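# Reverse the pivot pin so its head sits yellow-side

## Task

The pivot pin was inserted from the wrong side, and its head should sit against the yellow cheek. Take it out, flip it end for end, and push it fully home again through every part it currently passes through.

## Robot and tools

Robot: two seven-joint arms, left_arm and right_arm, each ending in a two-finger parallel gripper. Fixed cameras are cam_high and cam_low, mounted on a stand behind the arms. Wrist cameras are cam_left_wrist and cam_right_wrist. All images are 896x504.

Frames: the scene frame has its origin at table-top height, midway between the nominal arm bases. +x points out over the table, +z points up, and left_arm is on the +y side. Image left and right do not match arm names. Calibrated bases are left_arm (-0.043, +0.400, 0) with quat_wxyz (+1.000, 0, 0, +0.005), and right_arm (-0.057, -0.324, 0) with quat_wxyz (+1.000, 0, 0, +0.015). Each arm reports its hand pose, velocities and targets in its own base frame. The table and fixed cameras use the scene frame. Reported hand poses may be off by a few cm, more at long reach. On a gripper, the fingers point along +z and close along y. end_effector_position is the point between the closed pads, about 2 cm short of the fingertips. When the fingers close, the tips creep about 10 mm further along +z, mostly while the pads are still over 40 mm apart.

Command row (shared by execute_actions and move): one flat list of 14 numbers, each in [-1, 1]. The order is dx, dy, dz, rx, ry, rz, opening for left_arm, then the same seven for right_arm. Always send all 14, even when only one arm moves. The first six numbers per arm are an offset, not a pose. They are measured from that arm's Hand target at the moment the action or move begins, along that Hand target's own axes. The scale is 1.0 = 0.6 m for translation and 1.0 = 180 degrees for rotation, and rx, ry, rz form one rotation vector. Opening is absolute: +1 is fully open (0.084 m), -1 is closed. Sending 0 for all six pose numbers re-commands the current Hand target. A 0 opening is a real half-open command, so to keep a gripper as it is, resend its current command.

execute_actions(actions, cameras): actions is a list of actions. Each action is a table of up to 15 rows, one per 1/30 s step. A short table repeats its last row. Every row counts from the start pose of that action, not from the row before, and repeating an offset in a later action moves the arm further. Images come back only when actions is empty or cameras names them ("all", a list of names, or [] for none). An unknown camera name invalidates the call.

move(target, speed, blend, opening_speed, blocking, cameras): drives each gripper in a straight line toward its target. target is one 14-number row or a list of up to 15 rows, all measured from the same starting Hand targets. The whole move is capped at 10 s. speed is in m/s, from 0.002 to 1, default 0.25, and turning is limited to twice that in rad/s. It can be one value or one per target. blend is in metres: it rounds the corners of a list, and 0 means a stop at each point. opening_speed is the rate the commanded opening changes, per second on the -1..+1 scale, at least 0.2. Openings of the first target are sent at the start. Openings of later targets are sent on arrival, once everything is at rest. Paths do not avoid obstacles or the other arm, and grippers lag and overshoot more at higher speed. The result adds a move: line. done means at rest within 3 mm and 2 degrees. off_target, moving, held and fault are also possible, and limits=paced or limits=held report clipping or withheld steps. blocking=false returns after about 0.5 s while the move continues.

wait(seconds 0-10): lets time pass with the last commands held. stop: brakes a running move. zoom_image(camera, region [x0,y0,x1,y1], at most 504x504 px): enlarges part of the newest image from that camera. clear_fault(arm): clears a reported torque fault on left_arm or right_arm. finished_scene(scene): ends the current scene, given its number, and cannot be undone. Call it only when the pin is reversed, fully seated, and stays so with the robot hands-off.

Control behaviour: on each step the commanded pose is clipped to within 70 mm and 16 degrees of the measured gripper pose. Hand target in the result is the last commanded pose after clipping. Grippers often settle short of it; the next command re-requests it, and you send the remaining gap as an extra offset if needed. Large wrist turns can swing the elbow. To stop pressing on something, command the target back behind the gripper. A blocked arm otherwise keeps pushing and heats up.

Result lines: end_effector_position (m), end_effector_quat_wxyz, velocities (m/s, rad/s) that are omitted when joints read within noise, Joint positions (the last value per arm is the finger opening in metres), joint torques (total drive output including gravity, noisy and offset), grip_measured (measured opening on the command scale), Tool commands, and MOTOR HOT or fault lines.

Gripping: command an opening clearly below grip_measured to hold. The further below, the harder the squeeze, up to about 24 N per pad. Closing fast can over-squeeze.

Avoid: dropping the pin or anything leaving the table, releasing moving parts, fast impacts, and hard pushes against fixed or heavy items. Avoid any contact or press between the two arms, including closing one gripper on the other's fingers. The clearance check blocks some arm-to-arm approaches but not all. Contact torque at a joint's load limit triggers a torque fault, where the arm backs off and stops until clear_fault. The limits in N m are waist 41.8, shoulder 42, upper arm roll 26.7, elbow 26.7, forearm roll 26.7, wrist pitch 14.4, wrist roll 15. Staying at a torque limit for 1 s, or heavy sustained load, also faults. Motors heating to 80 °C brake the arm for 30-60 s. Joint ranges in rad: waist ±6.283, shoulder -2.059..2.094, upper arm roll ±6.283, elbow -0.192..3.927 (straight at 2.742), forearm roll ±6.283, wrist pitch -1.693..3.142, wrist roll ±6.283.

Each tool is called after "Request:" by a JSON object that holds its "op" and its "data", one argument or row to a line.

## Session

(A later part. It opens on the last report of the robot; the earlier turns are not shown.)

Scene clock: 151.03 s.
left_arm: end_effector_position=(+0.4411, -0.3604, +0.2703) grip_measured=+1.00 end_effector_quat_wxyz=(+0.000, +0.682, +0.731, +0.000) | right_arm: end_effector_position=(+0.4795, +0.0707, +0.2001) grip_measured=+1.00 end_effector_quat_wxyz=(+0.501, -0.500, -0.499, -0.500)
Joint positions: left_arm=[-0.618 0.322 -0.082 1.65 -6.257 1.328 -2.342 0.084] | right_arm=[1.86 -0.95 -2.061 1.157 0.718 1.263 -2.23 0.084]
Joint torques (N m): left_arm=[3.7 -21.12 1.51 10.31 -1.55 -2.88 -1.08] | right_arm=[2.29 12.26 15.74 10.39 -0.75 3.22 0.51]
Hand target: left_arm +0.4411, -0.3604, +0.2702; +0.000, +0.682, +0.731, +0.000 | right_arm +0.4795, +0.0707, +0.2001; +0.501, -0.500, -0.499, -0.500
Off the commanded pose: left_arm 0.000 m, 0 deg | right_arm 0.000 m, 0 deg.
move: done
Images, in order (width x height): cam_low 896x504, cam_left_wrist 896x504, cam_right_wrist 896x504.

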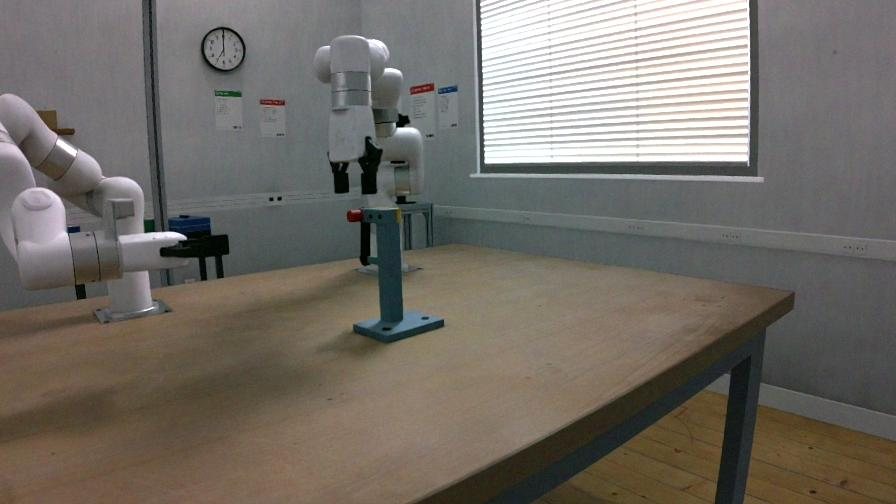

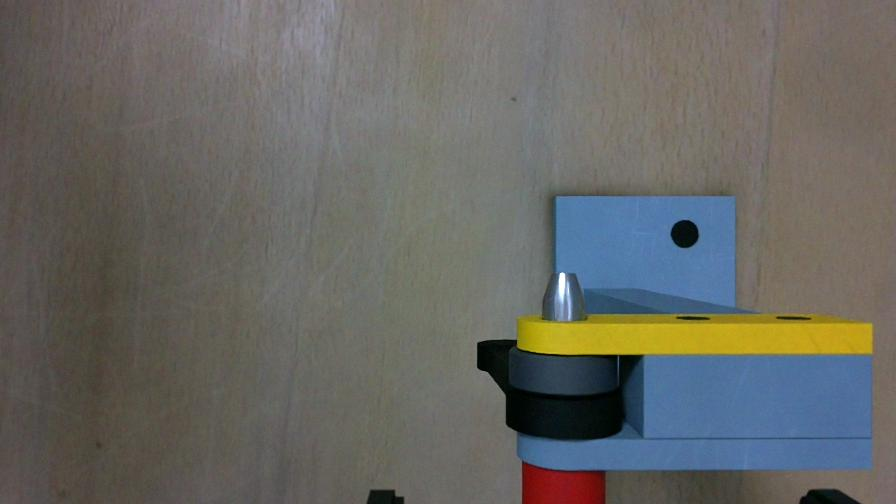

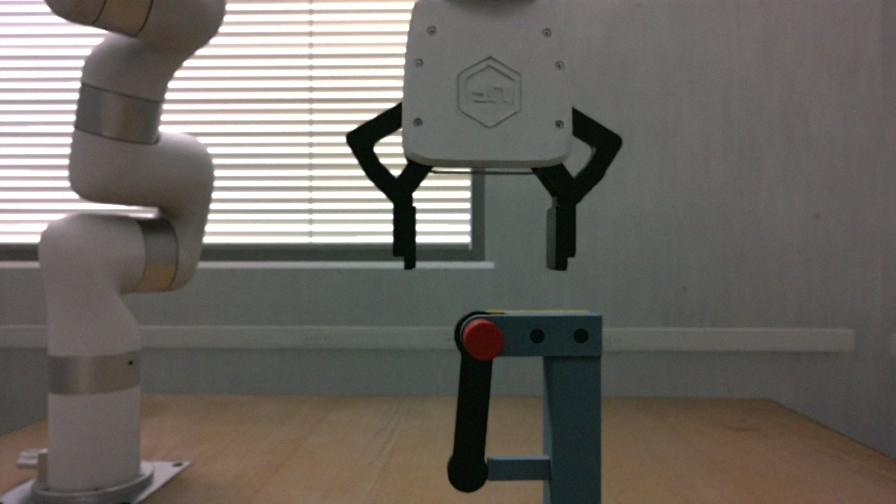

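Request:
{"op": "move", "data": {
  "target": [-0.005,0,0.045,0,0,0,1,0,0,0,0,0,0,1],
  "cameras": ["cam_low","cam_left_wrist","cam_right_wrist"]
}}

Request:
{"op": "zoom_image", "data": {
  "camera": "cam_low",
  "region": [310, 170, 410, 270]
}}

Request:
{"op": "zoom_image", "data": {
  "camera": "cam_right_wrist",
  "region": [350, 180, 640, 420]
}}

Scene clock: 174.87 s.
left_arm: end_effector_position=(+0.4413, -0.3634, +0.2432) grip_measured=+1.00 end_effector_quat_wxyz=(+0.000, +0.682, +0.731, +0.000) | right_arm: end_effector_position=(+0.4795, +0.0707, +0.2001) grip_measured=+1.00 end_effector_quat_wxyz=(+0.501, -0.500, -0.499, -0.500)
Joint positions: left_arm=[-0.62 0.336 -0.083 1.592 -6.255 1.257 -2.347 0.084] | right_arm=[1.86 -0.95 -2.061 1.157 0.718 1.263 -2.23 0.084]
Joint torques (N m): left_arm=[-4.48 -21.32 -3.46 10.34 1.78 -2.96 -0.97] | right_arm=[1.05 12.67 15.77 9.98 -0.99 3.29 0.59]
Hand target: left_arm +0.4413, -0.3634, +0.2432; +0.000, +0.682, +0.731, +0.000 | right_arm +0.4795, +0.0707, +0.2001; +0.501, -0.500, -0.499, -0.500
Off the commanded pose: left_arm 0.000 m, 0 deg | right_arm 0.000 m, 0 deg.
move: done
Images, in order (width x height): cam_low 896x504, cam_left_wrist 896x504, cam_right_wrist 896x504.

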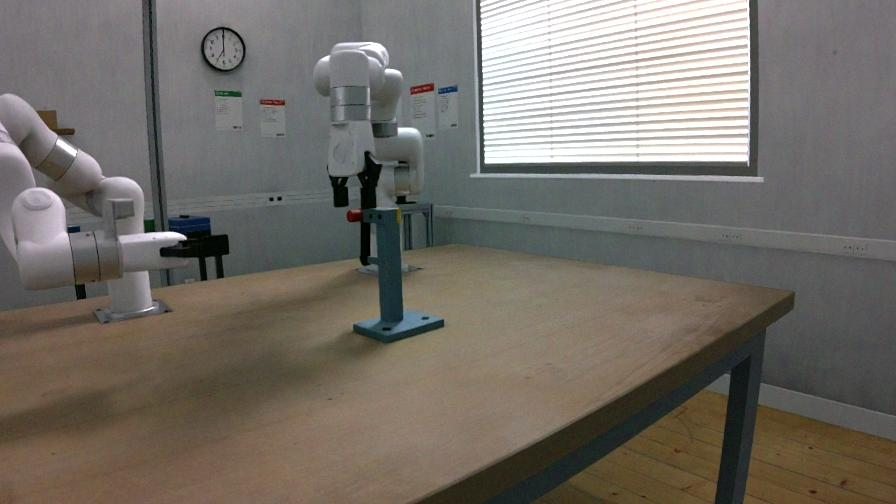

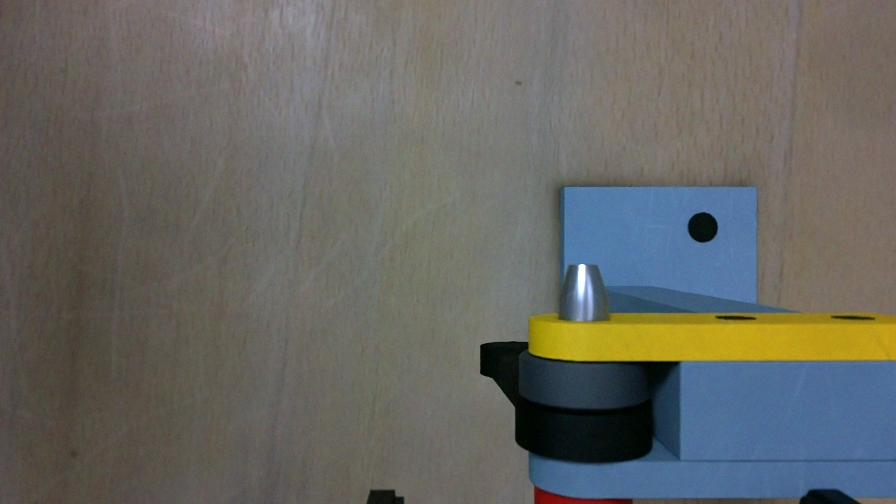

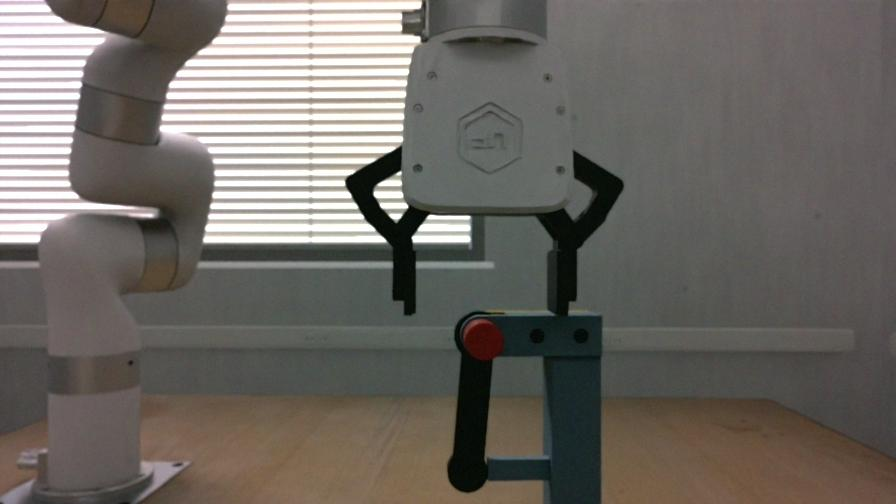

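Scaled by 5.040 from the camera's 896x504 image, which has a finer 1280x720 frame.

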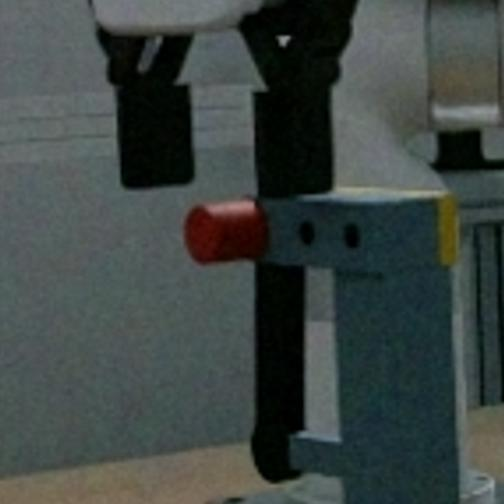

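Scaled by 1.738 from the camera's 896x504 image, which has a finer 1280x720 frame.

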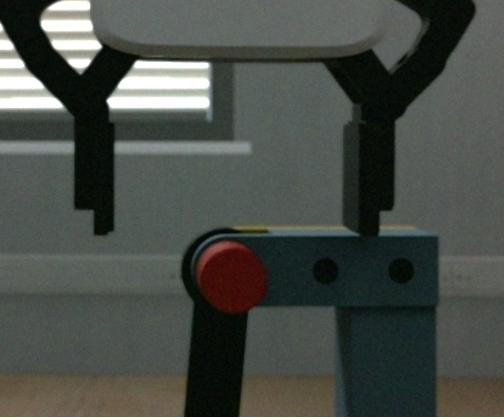

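Request:
{"op": "move", "data": {
  "target": [-0.005,0,0.05,0,0,0,1,0,0,0,0,0,0,1],
  "cameras": ["cam_low","cam_left_wrist","cam_right_wrist"],
  "speed": 0.08
}}

Request:
{"op": "zoom_image", "data": {
  "camera": "cam_low",
  "region": [310, 170, 410, 270]
}}

Request:
{"op": "zoom_image", "data": {
  "camera": "cam_right_wrist",
  "region": [350, 180, 640, 420]
}}

Scene clock: 191.90 s.
left_arm: end_effector_position=(+0.4415, -0.3664, +0.2132) grip_measured=+1.00 end_effector_quat_wxyz=(+0.000, +0.682, +0.731, +0.000) | right_arm: end_effector_position=(+0.4795, +0.0707, +0.2001) grip_measured=+1.00 end_effector_quat_wxyz=(+0.501, -0.500, -0.499, -0.500)
Joint positions: left_arm=[-0.623 0.357 -0.083 1.537 -6.253 1.18 -2.352 0.084] | right_arm=[1.86 -0.95 -2.061 1.157 0.718 1.263 -2.23 0.084]
Joint torques (N m): left_arm=[7.66 -16.39 15.64 4.5 4.42 1.24 -1.82] | right_arm=[0.02 12.78 15.77 9.66 -0.63 3.26 0.56]
Hand target: left_arm +0.4415, -0.3665, +0.2132; +0.000, +0.682, +0.731, +0.000 | right_arm +0.4795, +0.0707, +0.2001; +0.501, -0.500, -0.499, -0.500
Off the commanded pose: left_arm 0.000 m, 0 deg | right_arm 0.000 m, 0 deg.
move: done
Images, in order (width x height): cam_low 896x504, cam_left_wrist 896x504, cam_right_wrist 896x504.

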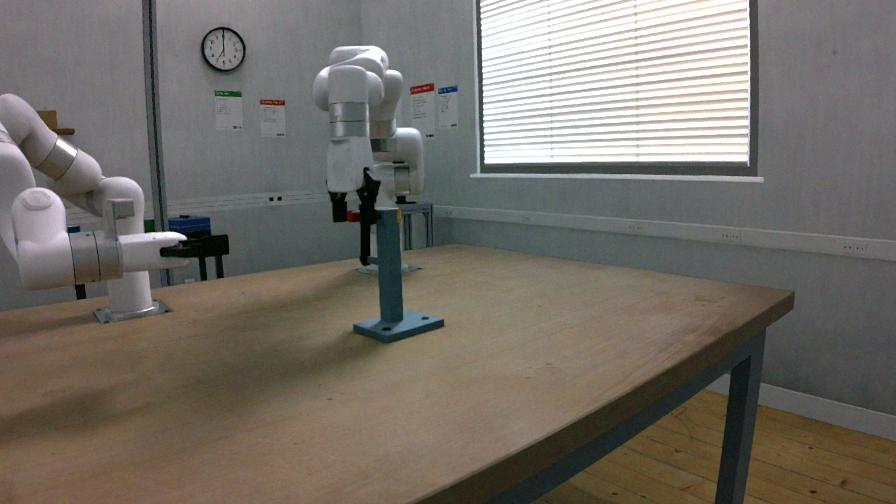

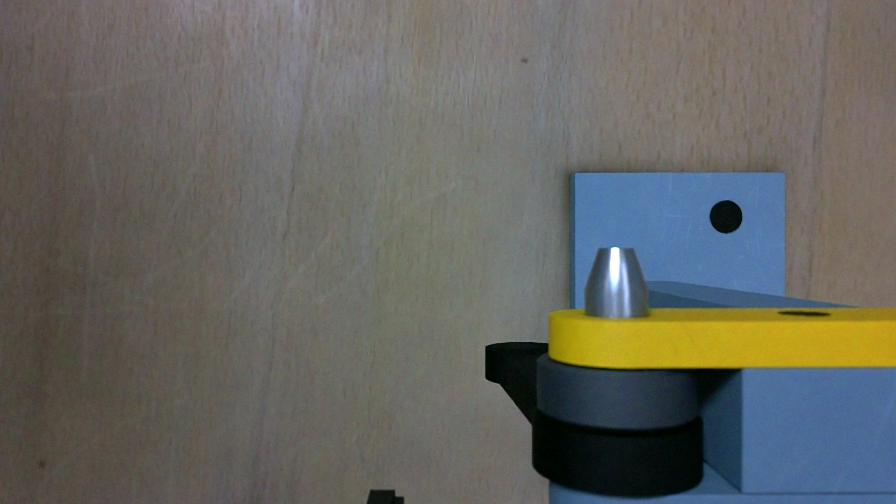

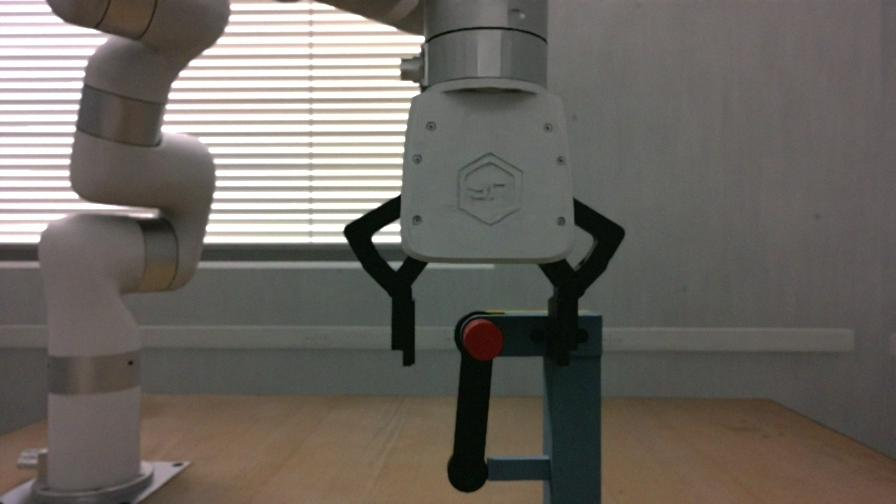

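Scaled by 5.040 from the camera's 896x504 image, which has a finer 1280x720 frame.

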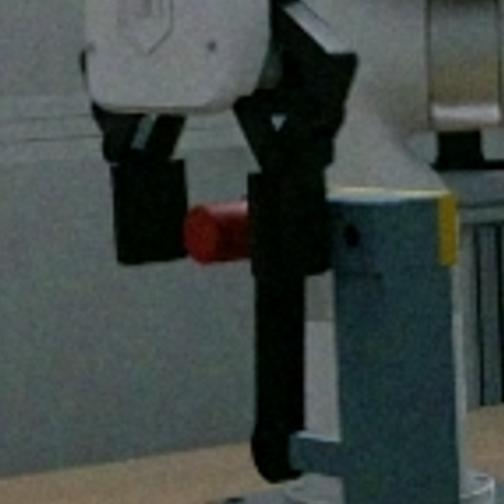

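Scaled by 1.738 from the camera's 896x504 image, which has a finer 1280x720 frame.

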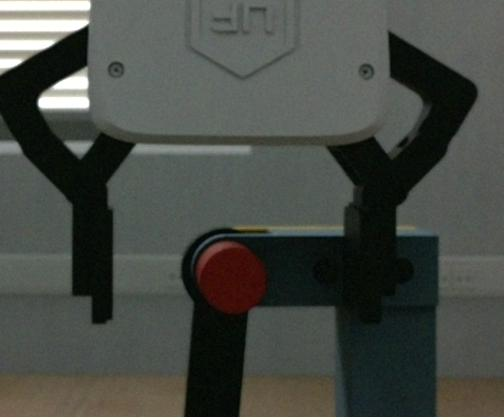

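Request:
{"op": "move", "data": {
  "target": [-0.006,0,0,0,0,0,1,0,0,0,0,0,0,1],
  "speed": 0.03
}}

Scene clock: 196.23 s.
left_arm: end_effector_position=(+0.4418, -0.3700, +0.2132) grip_measured=+1.00 end_effector_quat_wxyz=(+0.000, +0.682, +0.731, +0.000) | right_arm: end_effector_position=(+0.4795, +0.0707, +0.2001) grip_measured=+1.00 end_effector_quat_wxyz=(+0.501, -0.500, -0.499, -0.500)
Joint positions: left_arm=[-0.627 0.366 -0.084 1.549 -6.251 1.184 -2.358 0.084] | right_arm=[1.86 -0.95 -2.061 1.157 0.718 1.263 -2.23 0.084]
Joint torques (N m): left_arm=[-4.41 -21.67 -3.55 13.12 1.98 -0.25 -0.92] | right_arm=[-0.94 12.95 15.35 9.35 -0.48 3.13 0.49]
Hand target: left_arm +0.4418, -0.3701, +0.2132; +0.000, +0.682, +0.731, +0.000 | right_arm +0.4795, +0.0707, +0.2001; +0.501, -0.500, -0.499, -0.500
Off the commanded pose: left_arm 0.000 m, 0 deg | right_arm 0.000 m, 0 deg.
move: done

Request:
{"op": "move", "data": {
  "target": [0,0,0,0,0,0,-0.5,0,0,0,0,0,0,1],
  "opening_speed": 0.7,
  "cameras": ["cam_low","cam_right_wrist"]
}}

Request:
{"op": "zoom_image", "data": {
  "camera": "cam_right_wrist",
  "region": [400, 250, 560, 400]
}}

Scene clock: 201.80 s.
left_arm: end_effector_position=(+0.4417, -0.3701, +0.2132) grip_measured=-0.49 end_effector_quat_wxyz=(+0.000, +0.682, +0.731, +0.000) | right_arm: end_effector_position=(+0.4795, +0.0707, +0.2001) grip_measured=+1.00 end_effector_quat_wxyz=(+0.501, -0.500, -0.499, -0.500)
Joint positions: left_arm=[-0.627 0.366 -0.085 1.549 -6.251 1.184 -2.358 0.022] | right_arm=[1.86 -0.95 -2.061 1.157 0.718 1.263 -2.23 0.084]
Joint torques (N m): left_arm=[-0.76 -22.09 0.39 13.04 1.7 -1.11 -0.84] | right_arm=[-2.01 13.35 15.22 9.09 -0.35 3.25 0.46]
Hand target: left_arm +0.4418, -0.3701, +0.2132; +0.000, +0.682, +0.731, +0.000 | right_arm +0.4795, +0.0707, +0.2001; +0.501, -0.500, -0.499, -0.500
Off the commanded pose: left_arm 0.000 m, 0 deg | right_arm 0.000 m, 0 deg.
move: done
Images, in order (width x height): cam_low 896x504, cam_right_wrist 896x504.

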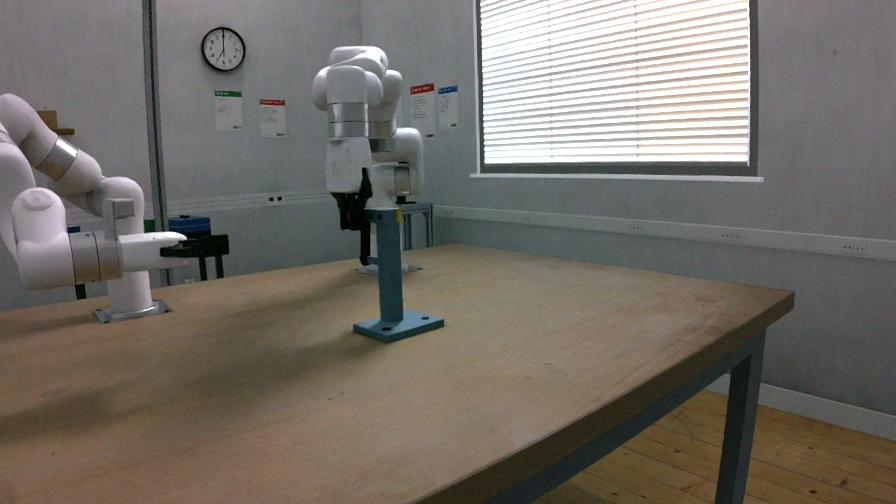

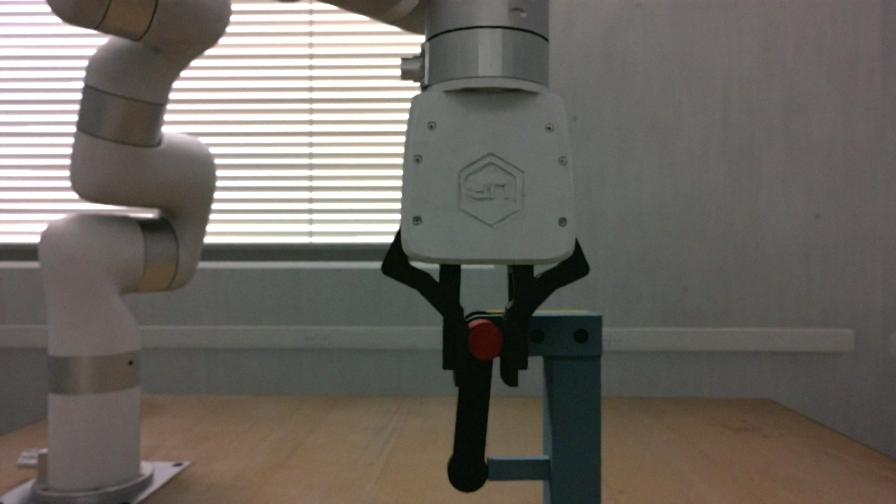

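Scaled by 3.150 from the camera's 896x504 image, which has a finer 1280x720 frame.

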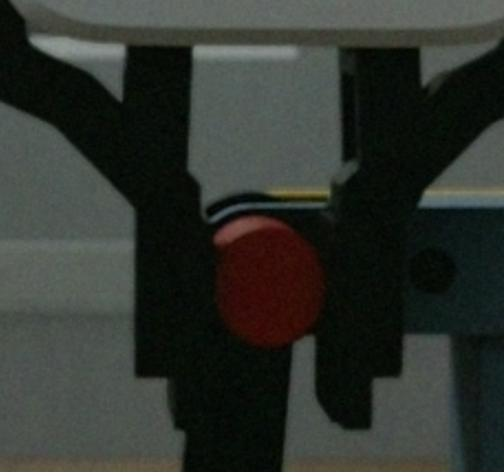

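Request:
{"op": "zoom_image", "data": {
  "camera": "cam_low",
  "region": [325, 175, 395, 245]
}}

Scaled by 7.200 from the camera's 896x504 image, which has a finer 1280x720 frame.

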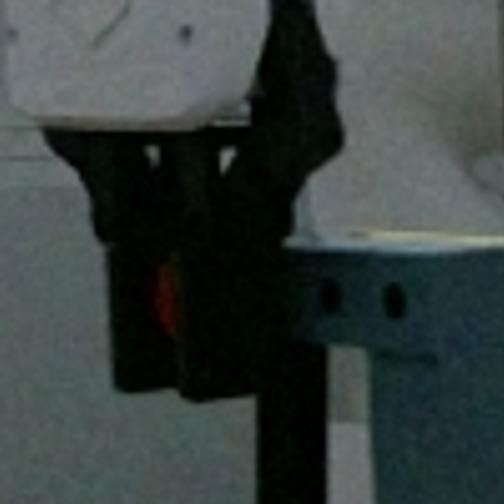

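Request:
{"op": "move", "data": {
  "target": [0,0,0,0,0,0,-0.7,0,0,0,0,0,0,1],
  "opening_speed": 0.7,
  "cameras": ["cam_left_wrist","cam_right_wrist"]
}}

Request:
{"op": "zoom_image", "data": {
  "camera": "cam_right_wrist",
  "region": [400, 250, 560, 400]
}}

Scene clock: 215.47 s.
left_arm: end_effector_position=(+0.4418, -0.3701, +0.2132) grip_measured=-0.49 end_effector_quat_wxyz=(+0.000, +0.682, +0.731, +0.000) | right_arm: end_effector_position=(+0.4795, +0.0707, +0.2001) grip_measured=+1.00 end_effector_quat_wxyz=(+0.501, -0.500, -0.499, -0.500)
Joint positions: left_arm=[-0.627 0.366 -0.084 1.549 -6.251 1.184 -2.358 0.022] | right_arm=[1.86 -0.95 -2.061 1.157 0.718 1.263 -2.23 0.084]
Joint torques (N m): left_arm=[6.31 -23.7 2.13 12.99 1.88 -2.29 -0.86] | right_arm=[-3.15 13.57 15.05 8.62 -0.01 3.22 0.38]
Hand target: left_arm +0.4418, -0.3701, +0.2132; +0.000, +0.682, +0.731, +0.000 | right_arm +0.4795, +0.0707, +0.2001; +0.501, -0.500, -0.499, -0.500
Off the commanded pose: left_arm 0.000 m, 0 deg | right_arm 0.000 m, 0 deg.
move: done
Images, in order (width x height): cam_left_wrist 896x504, cam_right_wrist 896x504.

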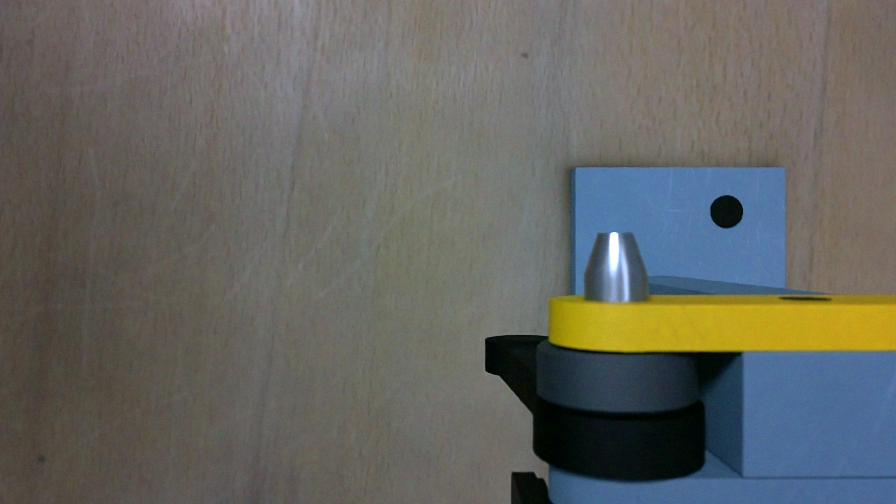

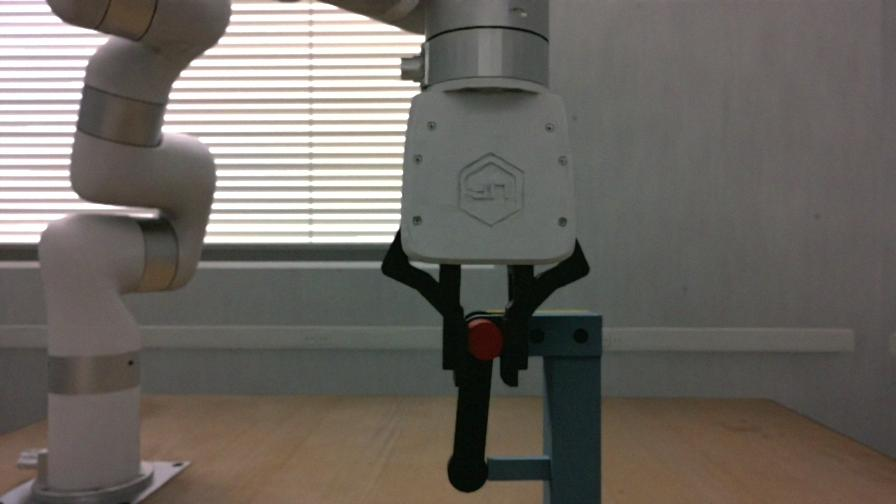

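Scaled by 3.150 from the camera's 896x504 image, which has a finer 1280x720 frame.

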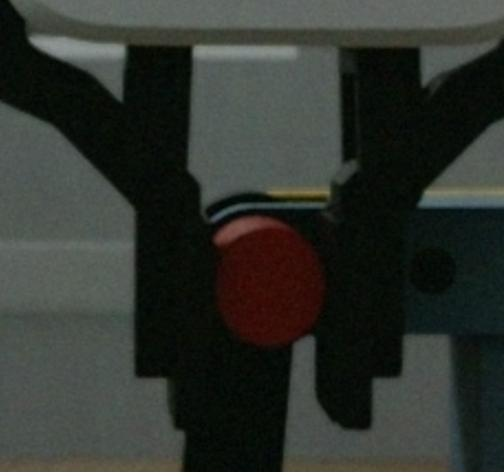

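Request:
{"op": "move", "data": {
  "target": [
    [0,0,0,0,0,0,-0.7,-0.05,-0.3,0.217,-0.24,0,0,1],
    [0,0,0,0,0,0,-0.7,-0.05,-0.2325,0.492,-0.4845,0,0,1]
  ],
  "blend": 0.05,
  "speed": 0.15,
  "cameras": ["all"]
}}

Request:
{"op": "zoom_image", "data": {
  "camera": "cam_right_wrist",
  "region": [340, 100, 700, 460]
}}

Scene clock: 230.97 s.
left_arm: end_effector_position=(+0.4418, -0.3701, +0.2132) grip_measured=-0.49 end_effector_quat_wxyz=(+0.000, +0.682, +0.731, +0.000) | right_arm: end_effector_position=(+0.3400, +0.3659, +0.1705) grip_measured=+1.00 end_effector_quat_wxyz=(-0.017, +0.707, +0.017, +0.706)
Joint positions: left_arm=[-0.627 0.366 -0.084 1.549 -6.251 1.184 -2.358 0.022] | right_arm=[3.042 -1.337 -1.819 0.573 3.407 2.346 -4.239 0.084]
Joint torques (N m): left_arm=[6.28 -27.64 2.17 12.49 1.98 -2.53 -0.92] | right_arm=[5.93 7.86 18.78 4.47 0.12 3.14 -2.13]
Hand target: left_arm +0.4418, -0.3701, +0.2132; +0.000, +0.682, +0.731, +0.000 | right_arm +0.3400, +0.3660, +0.1705; -0.017, +0.707, +0.017, +0.706
Off the commanded pose: left_arm 0.000 m, 0 deg | right_arm 0.000 m, 0 deg.
move: done

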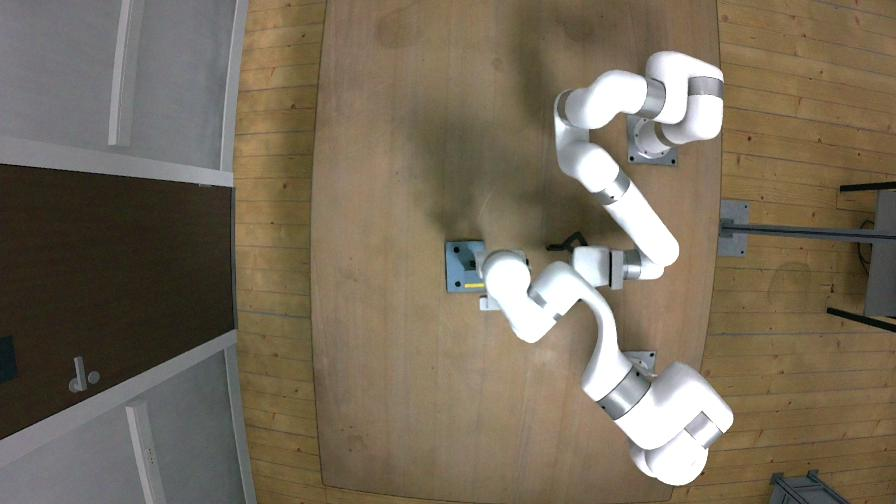

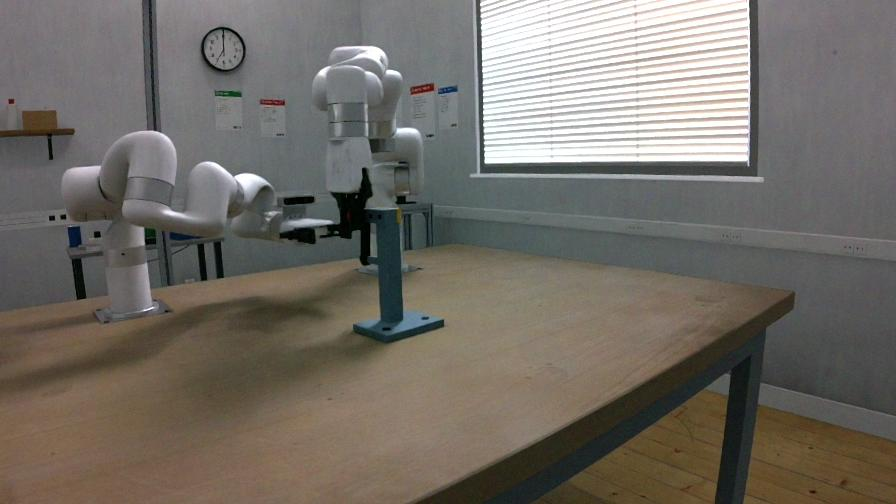

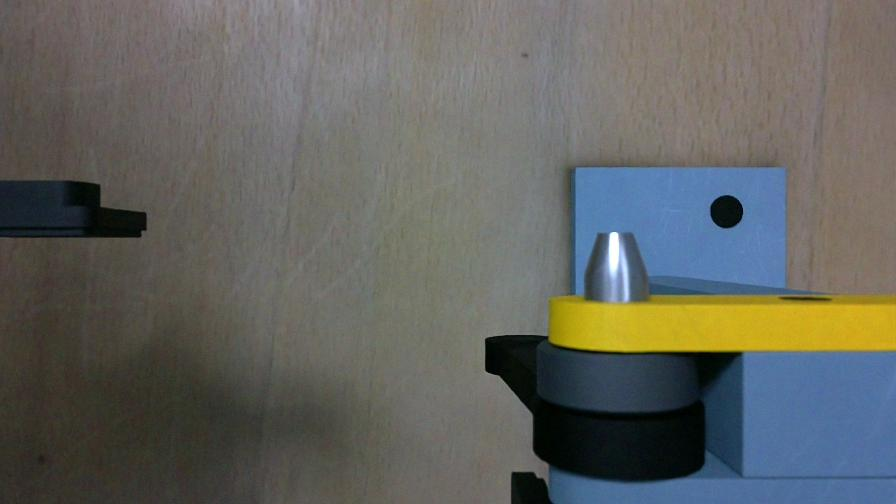

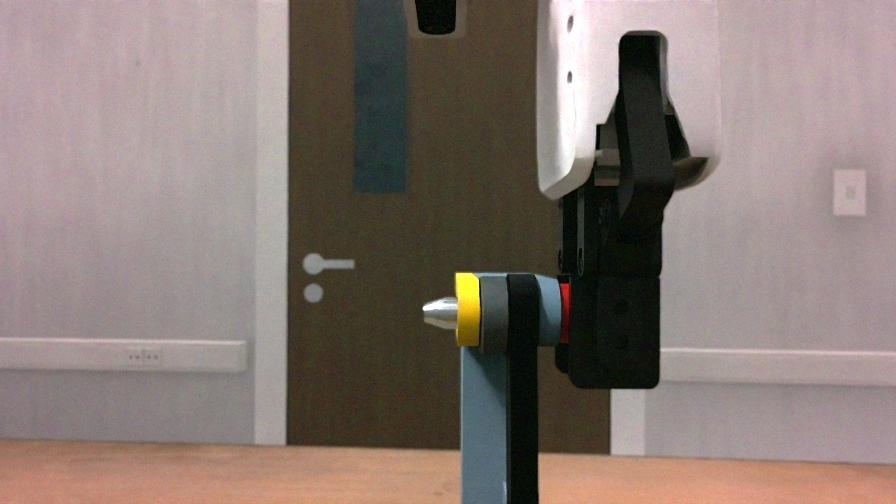

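Scaled by 1.400 from the camera's 896x504 image, which has a finer 1280x720 frame.

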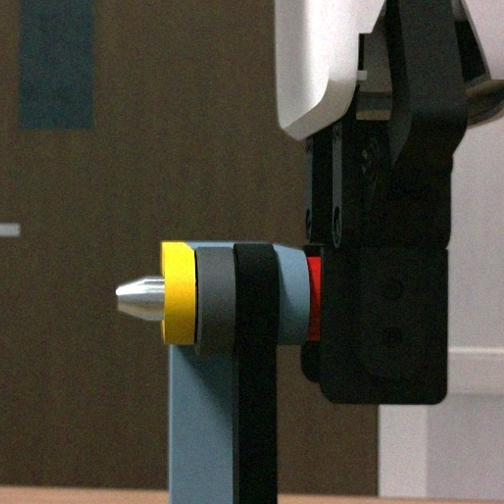

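Request:
{"op": "move", "data": {
  "target": [
    [0,0,0,0,0,0,-0.25,0,0,0,0,0,0,1],
    [0.0033,0,-0.0233,0,0,0,-0.25,0,0,0,0,0,0,1],
    [0.0033,0,-0.0233,0,0,0,-0.75,0,0,0,0,0,0,1]
  ],
  "speed": 0.05,
  "opening_speed": 1,
  "cameras": ["cam_left_wrist","cam_right_wrist"]
}}

Request:
{"op": "zoom_image", "data": {
  "camera": "cam_right_wrist",
  "region": [400, 180, 700, 480]
}}

Scene clock: 258.33 s.
left_arm: end_effector_position=(+0.4416, -0.3680, +0.2272) grip_measured=-0.49 end_effector_quat_wxyz=(+0.000, +0.682, +0.731, +0.000) | right_arm: end_effector_position=(+0.3400, +0.3660, +0.1705) grip_measured=+1.00 end_effector_quat_wxyz=(-0.017, +0.707, +0.017, +0.706)
Joint positions: left_arm=[-0.625 0.354 -0.084 1.572 -6.253 1.219 -2.354 0.022] | right_arm=[3.042 -1.337 -1.819 0.573 3.407 2.346 -4.239 0.084]
Joint torques (N m): left_arm=[3.65 -28.59 1.19 13.24 0.23 -2.56 0.76] | right_arm=[5.75 8.05 18.76 4.24 -0.5 2.94 -1.39]
Hand target: left_arm +0.4416, -0.3681, +0.2272; +0.000, +0.682, +0.731, +0.000 | right_arm +0.3400, +0.3660, +0.1705; -0.017, +0.707, +0.017, +0.706
Off the commanded pose: left_arm 0.000 m, 0 deg | right_arm 0.000 m, 0 deg.
move: done
Images, in order (width x height): cam_left_wrist 896x504, cam_right_wrist 896x504.

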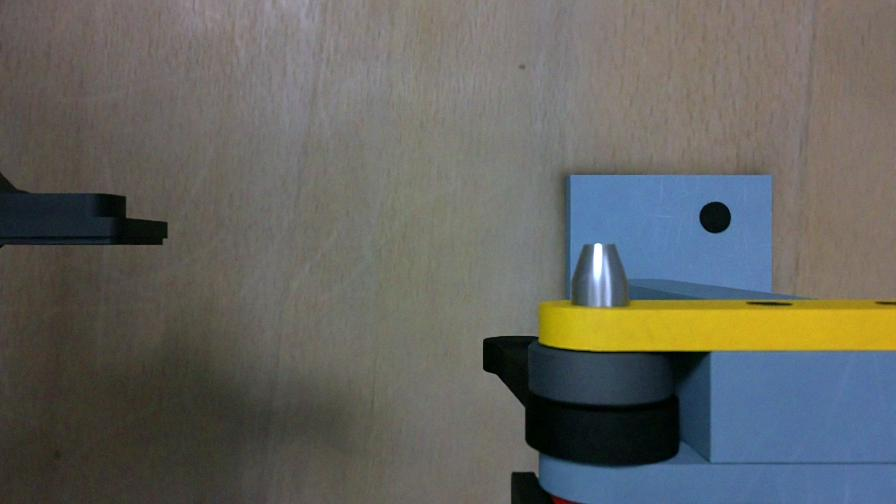

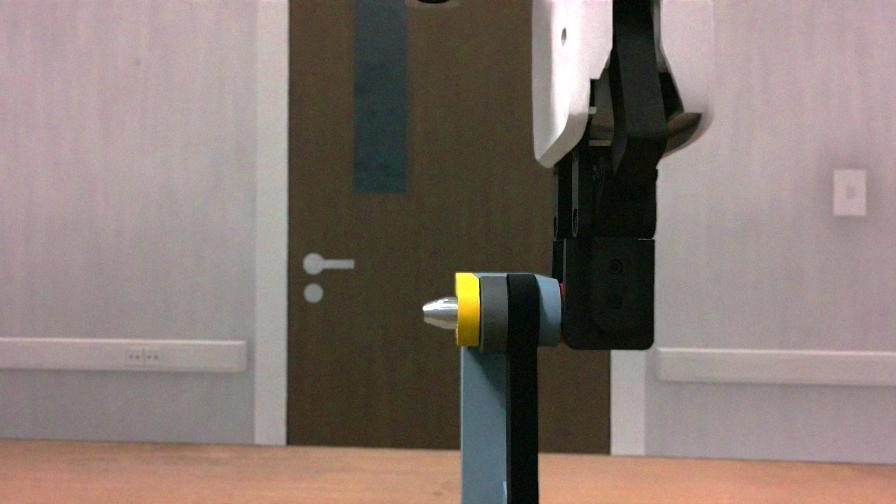

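Scaled by 1.680 from the camera's 896x504 image, which has a finer 1280x720 frame.

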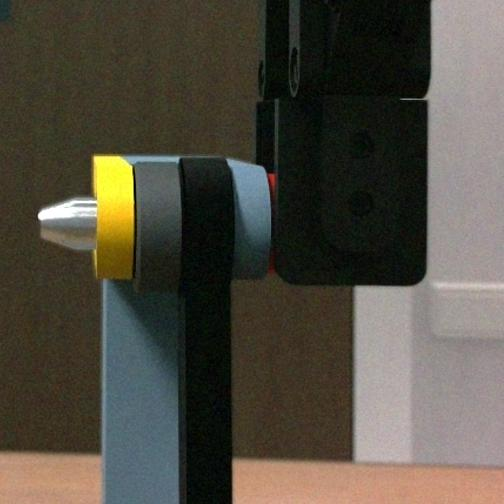

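Request:
{"op": "move", "data": {
  "target": [
    [0,0,0,0,0,0,-0.75,0.0125,-0.0033,0.1,0,0,0,0],
    [0,0,0,0,0,0,-0.75,0.0125,-0.0033,0.208,0,0,0,0]
  ],
  "speed": 0.08,
  "cameras": ["all"]
}}

Request:
{"op": "zoom_image", "data": {
  "camera": "cam_left_wrist",
  "region": [300, 204, 700, 504]
}}

Request:
{"op": "zoom_image", "data": {
  "camera": "cam_low",
  "region": [310, 170, 410, 270]
}}

Scene clock: 279.40 s.
left_arm: end_effector_position=(+0.4416, -0.3681, +0.2272) grip_measured=-0.49 end_effector_quat_wxyz=(+0.000, +0.682, +0.731, +0.000) | right_arm: end_effector_position=(+0.4645, +0.3740, +0.1778) grip_measured=-0.01 end_effector_quat_wxyz=(-0.017, +0.707, +0.017, +0.706)
Joint positions: left_arm=[-0.625 0.354 -0.084 1.572 -6.253 1.219 -2.354 0.022] | right_arm=[2.875 -1.278 -1.838 0.799 3.341 1.947 -4.287 0.044]
Joint torques (N m): left_arm=[1 -23.47 0.96 13.06 0.76 -3.76 0.74] | right_arm=[-4.95 20.24 16.36 6.37 -4.09 -1.31 -2.02]
Hand target: left_arm +0.4416, -0.3681, +0.2272; +0.000, +0.682, +0.731, +0.000 | right_arm +0.4645, +0.3740, +0.1778; -0.017, +0.707, +0.017, +0.706
Off the commanded pose: left_arm 0.000 m, 0 deg | right_arm 0.000 m, 0 deg.
move: done

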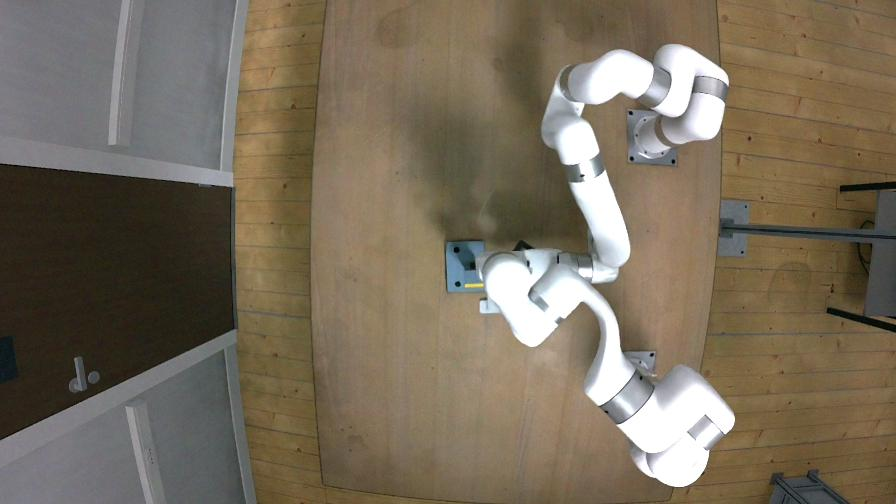

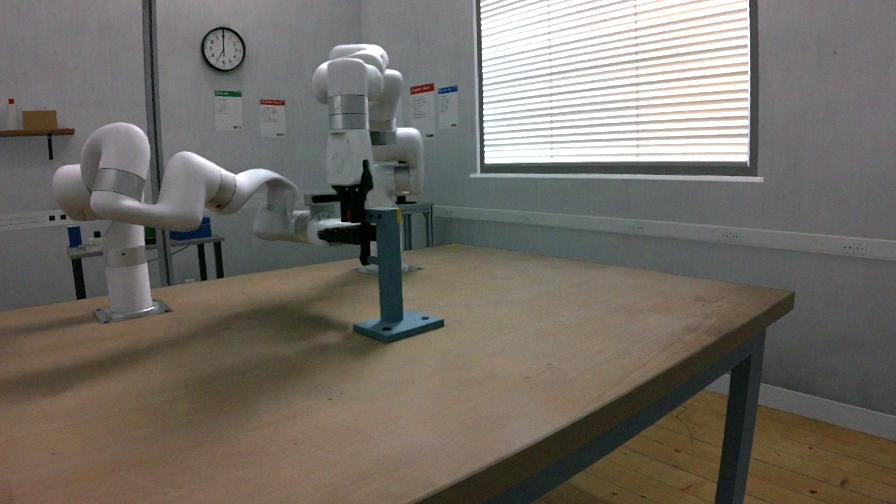

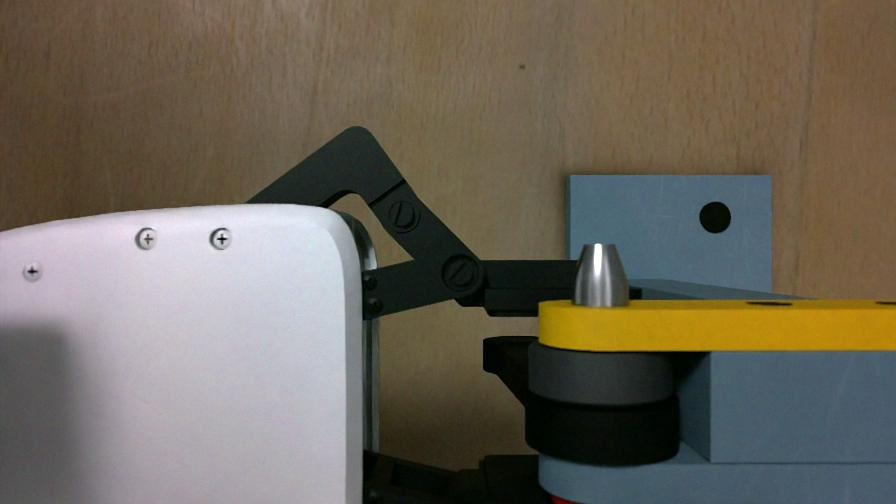

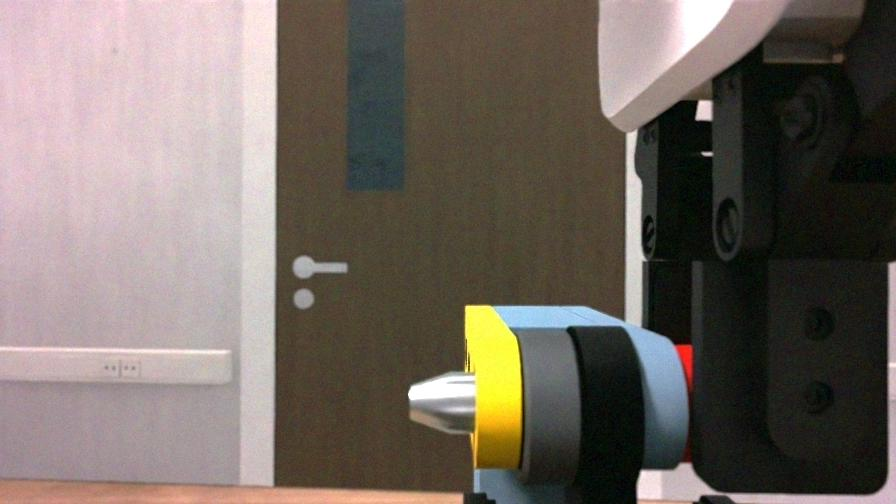

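Scaled by 1.260 from the camera's 896x504 image, which has a finer 1280x720 frame.

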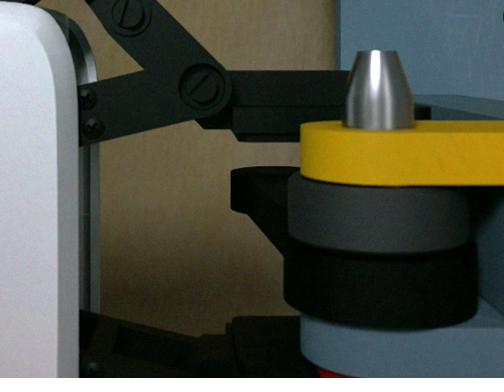

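Scaled by 5.040 from the camera's 896x504 image, which has a finer 1280x720 frame.

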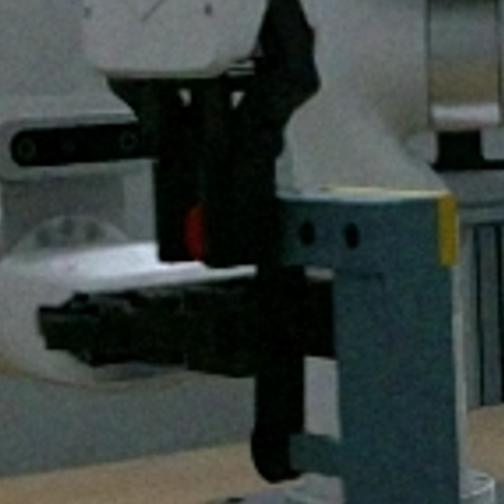

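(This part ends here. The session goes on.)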